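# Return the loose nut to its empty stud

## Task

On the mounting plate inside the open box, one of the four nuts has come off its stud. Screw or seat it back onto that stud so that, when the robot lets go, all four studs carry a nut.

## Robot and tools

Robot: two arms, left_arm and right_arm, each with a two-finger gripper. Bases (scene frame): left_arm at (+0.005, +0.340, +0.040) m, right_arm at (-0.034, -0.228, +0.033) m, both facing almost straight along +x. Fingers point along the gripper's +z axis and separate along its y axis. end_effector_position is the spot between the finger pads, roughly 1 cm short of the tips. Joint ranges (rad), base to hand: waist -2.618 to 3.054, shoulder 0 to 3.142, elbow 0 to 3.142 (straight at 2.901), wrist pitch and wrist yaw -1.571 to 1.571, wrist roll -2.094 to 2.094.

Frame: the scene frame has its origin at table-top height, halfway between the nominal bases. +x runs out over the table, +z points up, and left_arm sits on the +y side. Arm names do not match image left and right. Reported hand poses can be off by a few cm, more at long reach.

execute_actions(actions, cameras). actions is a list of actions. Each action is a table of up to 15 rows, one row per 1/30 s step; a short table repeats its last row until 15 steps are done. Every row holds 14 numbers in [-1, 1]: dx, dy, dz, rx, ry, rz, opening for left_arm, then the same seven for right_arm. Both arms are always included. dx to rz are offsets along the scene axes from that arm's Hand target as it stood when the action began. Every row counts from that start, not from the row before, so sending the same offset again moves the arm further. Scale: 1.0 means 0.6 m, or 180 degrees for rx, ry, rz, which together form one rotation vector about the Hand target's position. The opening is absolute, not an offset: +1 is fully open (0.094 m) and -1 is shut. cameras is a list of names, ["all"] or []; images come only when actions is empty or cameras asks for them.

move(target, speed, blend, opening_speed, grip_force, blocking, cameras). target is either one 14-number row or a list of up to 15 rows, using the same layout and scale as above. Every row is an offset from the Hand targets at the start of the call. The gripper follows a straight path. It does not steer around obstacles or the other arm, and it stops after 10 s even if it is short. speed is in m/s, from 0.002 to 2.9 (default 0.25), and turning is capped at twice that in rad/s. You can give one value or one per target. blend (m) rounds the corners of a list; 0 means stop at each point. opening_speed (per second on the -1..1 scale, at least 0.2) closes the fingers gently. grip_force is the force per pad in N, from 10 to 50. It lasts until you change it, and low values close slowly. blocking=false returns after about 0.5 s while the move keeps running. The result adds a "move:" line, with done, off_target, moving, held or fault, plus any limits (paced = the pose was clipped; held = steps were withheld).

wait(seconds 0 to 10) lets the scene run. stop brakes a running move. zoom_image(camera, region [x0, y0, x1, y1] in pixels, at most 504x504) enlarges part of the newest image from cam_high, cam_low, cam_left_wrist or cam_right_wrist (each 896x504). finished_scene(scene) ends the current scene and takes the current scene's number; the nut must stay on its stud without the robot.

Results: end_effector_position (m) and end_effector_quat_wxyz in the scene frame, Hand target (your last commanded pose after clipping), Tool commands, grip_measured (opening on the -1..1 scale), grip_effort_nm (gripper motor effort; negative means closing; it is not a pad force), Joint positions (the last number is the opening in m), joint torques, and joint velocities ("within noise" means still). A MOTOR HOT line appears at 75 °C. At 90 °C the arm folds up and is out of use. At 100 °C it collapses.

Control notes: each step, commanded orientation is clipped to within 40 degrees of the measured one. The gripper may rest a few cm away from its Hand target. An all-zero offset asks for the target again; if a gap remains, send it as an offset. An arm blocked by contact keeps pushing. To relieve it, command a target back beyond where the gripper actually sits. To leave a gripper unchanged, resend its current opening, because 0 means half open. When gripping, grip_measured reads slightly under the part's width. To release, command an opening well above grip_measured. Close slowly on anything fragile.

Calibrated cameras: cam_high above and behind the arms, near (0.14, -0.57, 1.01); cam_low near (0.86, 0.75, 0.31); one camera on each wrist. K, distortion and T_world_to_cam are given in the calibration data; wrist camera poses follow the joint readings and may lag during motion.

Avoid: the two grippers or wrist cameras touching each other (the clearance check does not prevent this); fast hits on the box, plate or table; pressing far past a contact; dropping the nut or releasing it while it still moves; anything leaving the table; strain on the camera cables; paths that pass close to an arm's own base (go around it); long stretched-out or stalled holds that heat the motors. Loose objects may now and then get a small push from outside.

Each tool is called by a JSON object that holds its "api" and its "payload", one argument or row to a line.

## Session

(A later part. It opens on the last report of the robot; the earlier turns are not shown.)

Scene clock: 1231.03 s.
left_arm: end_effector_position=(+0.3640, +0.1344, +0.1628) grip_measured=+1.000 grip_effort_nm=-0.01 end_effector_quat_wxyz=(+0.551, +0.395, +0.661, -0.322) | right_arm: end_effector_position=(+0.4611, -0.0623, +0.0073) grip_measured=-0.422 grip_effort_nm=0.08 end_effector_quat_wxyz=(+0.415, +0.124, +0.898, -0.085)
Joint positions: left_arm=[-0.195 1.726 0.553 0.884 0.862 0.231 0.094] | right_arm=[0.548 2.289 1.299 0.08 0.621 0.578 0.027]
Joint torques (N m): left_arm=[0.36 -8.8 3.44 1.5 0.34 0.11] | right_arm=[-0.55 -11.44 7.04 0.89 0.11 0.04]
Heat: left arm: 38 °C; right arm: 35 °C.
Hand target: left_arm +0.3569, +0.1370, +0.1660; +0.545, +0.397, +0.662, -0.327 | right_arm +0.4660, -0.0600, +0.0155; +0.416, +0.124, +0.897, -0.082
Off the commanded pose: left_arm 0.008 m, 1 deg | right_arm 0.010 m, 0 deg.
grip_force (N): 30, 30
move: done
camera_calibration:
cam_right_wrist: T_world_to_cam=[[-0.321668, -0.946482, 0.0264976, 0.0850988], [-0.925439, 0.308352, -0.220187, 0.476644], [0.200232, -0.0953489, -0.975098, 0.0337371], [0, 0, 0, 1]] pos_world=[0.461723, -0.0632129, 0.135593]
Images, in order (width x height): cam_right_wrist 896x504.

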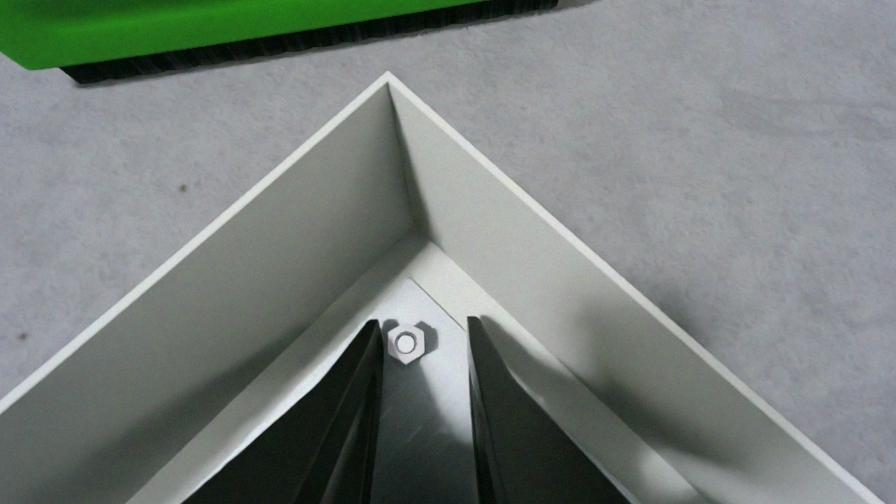

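{"api": "move", "payload": {
  "target": [0,0,0,0,0,0,1,-0.02,0.012,0.15,0,0,0,-0.42],
  "speed": 0.1,
  "cameras": ["cam_right_wrist"]
}}

{"api": "zoom_image", "payload": {
  "camera": "cam_right_wrist",
  "region": [360, 290, 500, 430]
}}

Scene clock: 1243.33 s.
left_arm: end_effector_position=(+0.3640, +0.1344, +0.1628) grip_measured=+1.000 grip_effort_nm=-0.01 end_effector_quat_wxyz=(+0.551, +0.395, +0.661, -0.322) | right_arm: end_effector_position=(+0.4424, -0.0583, +0.0662) grip_measured=-0.421 grip_effort_nm=0.07 end_effector_quat_wxyz=(+0.384, +0.108, +0.912, -0.099)
Joint positions: left_arm=[-0.195 1.726 0.553 0.884 0.862 0.231 0.094] | right_arm=[0.573 2.127 1.359 -0.231 0.617 0.597 0.027]
Joint torques (N m): left_arm=[0.4 -8.81 3.44 1.5 0.33 0.1] | right_arm=[0.54 -14.6 8.77 0.95 0.32 0.09]
Heat: left arm: 38 °C; right arm: 35 °C.
Hand target: left_arm +0.3569, +0.1370, +0.1660; +0.545, +0.397, +0.662, -0.327 | right_arm +0.4540, -0.0528, +0.1055; +0.416, +0.124, +0.897, -0.082
Off the commanded pose: left_arm 0.008 m, 1 deg | right_arm 0.041 m, 5 deg.
grip_force (N): 30, 30
move: off_target (right_arm)
camera_calibration:
cam_right_wrist: T_world_to_cam=[[-0.303589, -0.949664, 0.0772766, 0.0697943], [-0.943927, 0.288726, -0.160121, 0.474111], [0.129749, -0.121554, -0.984068, 0.125493], [0, 0, 0, 1]] pos_world=[0.452432, -0.0553526, 0.194015]
Images, in order (width x height): cam_right_wrist 896x504.

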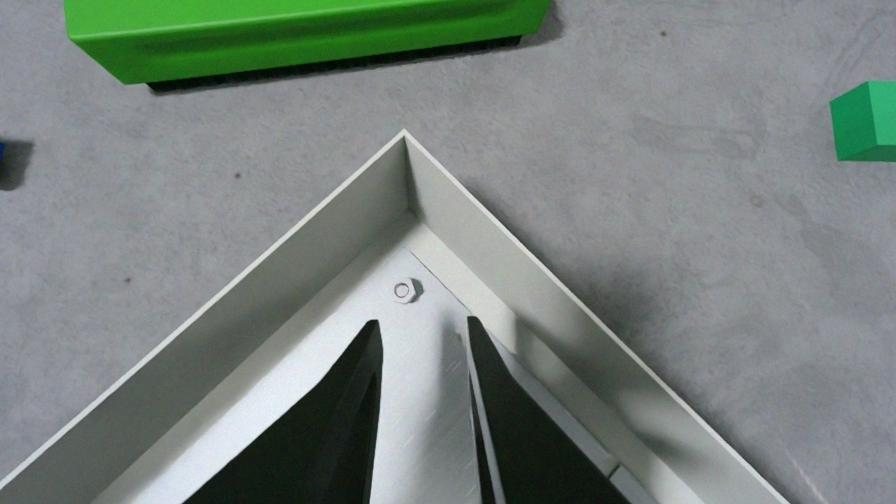

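Scaled by 3.600.

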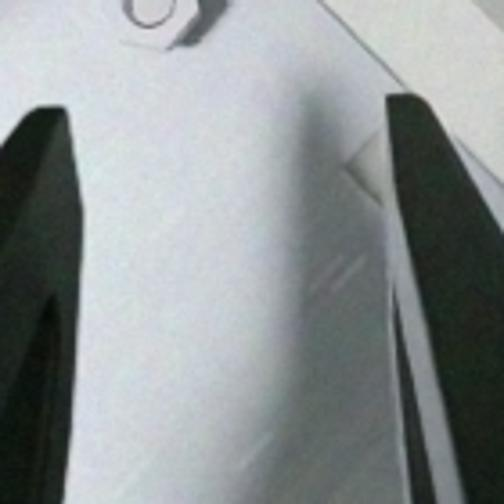

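{"api": "zoom_image", "payload": {
  "camera": "cam_right_wrist",
  "region": [380, 265, 430, 315]
}}

{"api": "move", "payload": {
  "target": [0,0,0,0,0,0,1,-0.1,-0.01,0.12,0,0,0,-0.42],
  "speed": 0.15,
  "cameras": ["cam_right_wrist","cam_left_wrist"]
}}

Scaled by 10.080.

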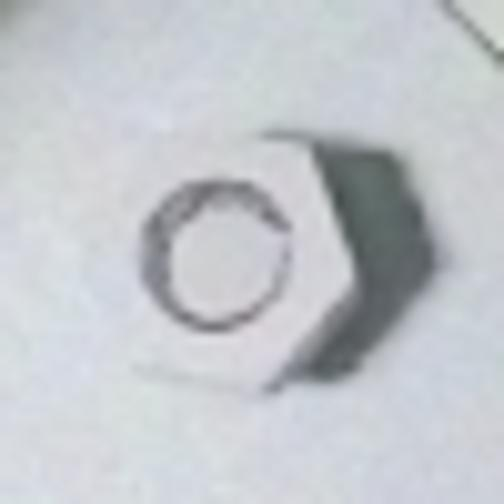

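Scene clock: 1248.97 s.
left_arm: end_effector_position=(+0.3640, +0.1344, +0.1628) grip_measured=+1.000 grip_effort_nm=-0.01 end_effector_quat_wxyz=(+0.551, +0.395, +0.661, -0.322) | right_arm: end_effector_position=(+0.3986, -0.0500, +0.1607) grip_measured=-0.421 grip_effort_nm=0.07 end_effector_quat_wxyz=(+0.401, +0.113, +0.906, -0.076)
Joint positions: left_arm=[-0.195 1.726 0.553 0.884 0.862 0.231 0.094] | right_arm=[0.647 1.85 1.345 -0.478 0.643 0.671 0.027]
Joint torques (N m): left_arm=[0.39 -8.8 3.44 1.5 0.34 0.1] | right_arm=[0.34 -12.14 5.31 0.93 0.49 0.08]
Heat: left arm: 38 °C; right arm: 35 °C.
Hand target: left_arm +0.3569, +0.1370, +0.1660; +0.545, +0.397, +0.662, -0.327 | right_arm +0.3940, -0.0588, +0.1775; +0.416, +0.124, +0.897, -0.082
Off the commanded pose: left_arm 0.008 m, 1 deg | right_arm 0.020 m, 2 deg.
grip_force (N): 30, 30
move: off_target (right_arm)
camera_calibration:
cam_left_wrist: T_world_to_cam=[[-0.900526, -0.434262, -0.0216832, 0.380354], [-0.305668, 0.667752, -0.67873, 0.162267], [0.309226, -0.604586, -0.734068, 0.214408], [0, 0, 0, 1]] pos_world=[0.325818, 0.186447, 0.275773]
cam_right_wrist: T_world_to_cam=[[-0.296722, -0.954638, 0.0249651, 0.0625413], [-0.939177, 0.286982, -0.188648, 0.448087], [0.172926, -0.0794227, -0.981727, 0.209704], [0, 0, 0, 1]] pos_world=[0.403126, -0.0522335, 0.288842]
Images, in order (width x height): cam_left_wrist 896x504, cam_right_wrist 896x504.

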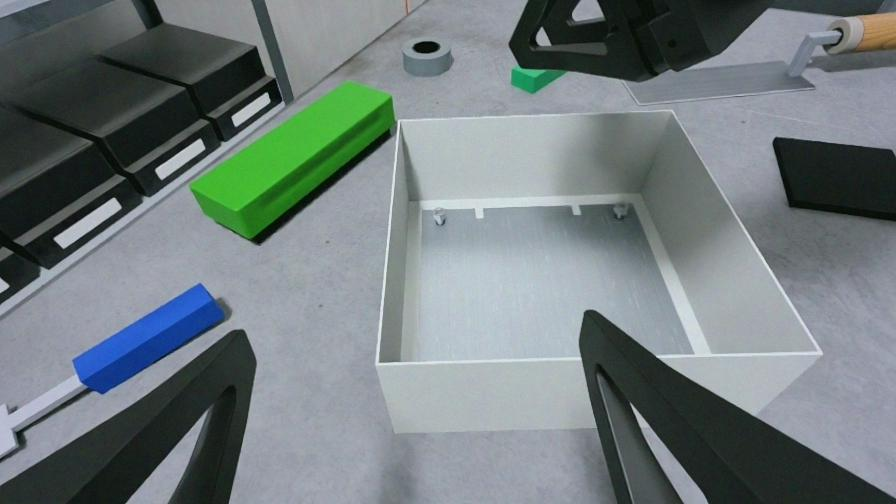

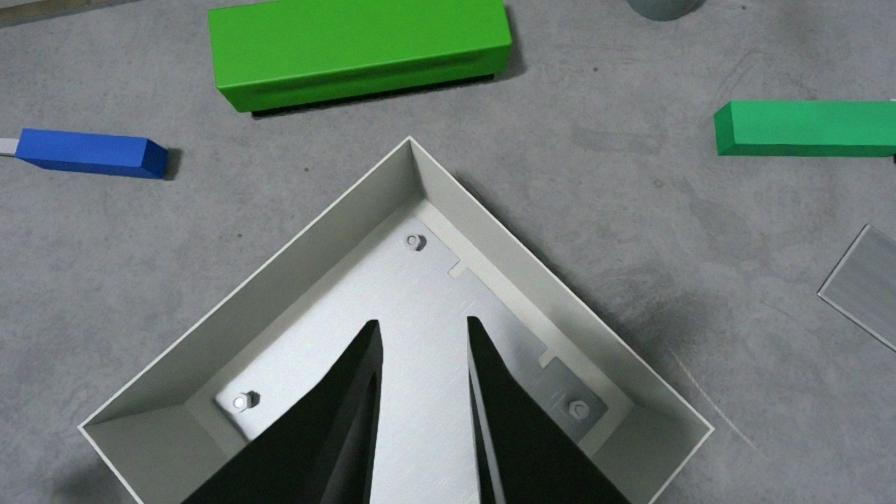

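{"api": "zoom_image", "payload": {
  "camera": "cam_right_wrist",
  "region": [390, 215, 440, 265]
}}

{"api": "zoom_image", "payload": {
  "camera": "cam_right_wrist",
  "region": [220, 375, 270, 425]
}}

{"api": "zoom_image", "payload": {
  "camera": "cam_right_wrist",
  "region": [555, 385, 605, 435]
}}

{"api": "zoom_image", "payload": {
  "camera": "cam_left_wrist",
  "region": [415, 190, 465, 240]
}}

{"api": "zoom_image", "payload": {
  "camera": "cam_left_wrist",
  "region": [595, 185, 645, 235]
}}

Scaled by 10.080.

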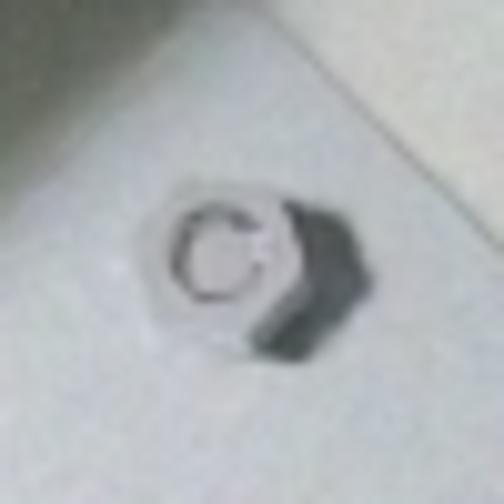

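Scaled by 10.080.

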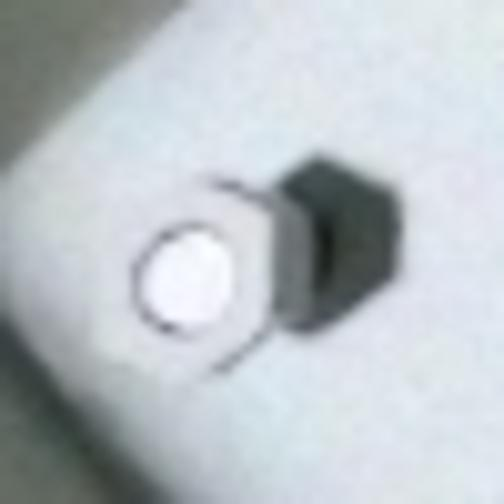

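Scaled by 10.080.

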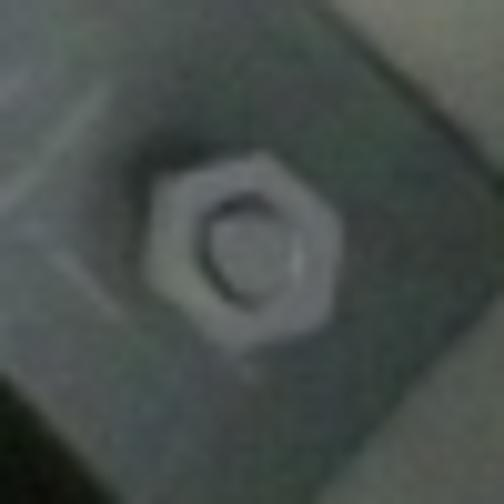

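Scaled by 10.080.

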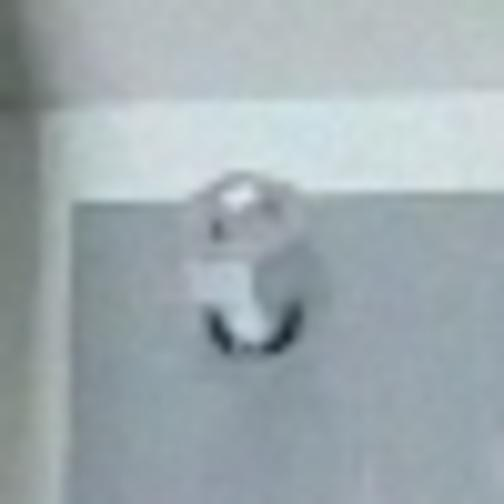

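Scaled by 10.080.

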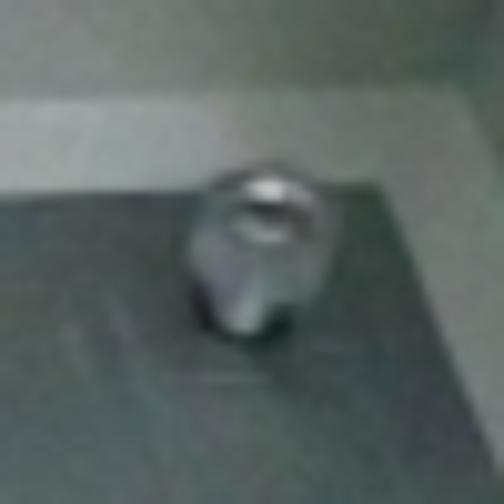

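{"api": "finished_scene", "payload": {
  "scene": 1
}}

The scene is finished: the task was done.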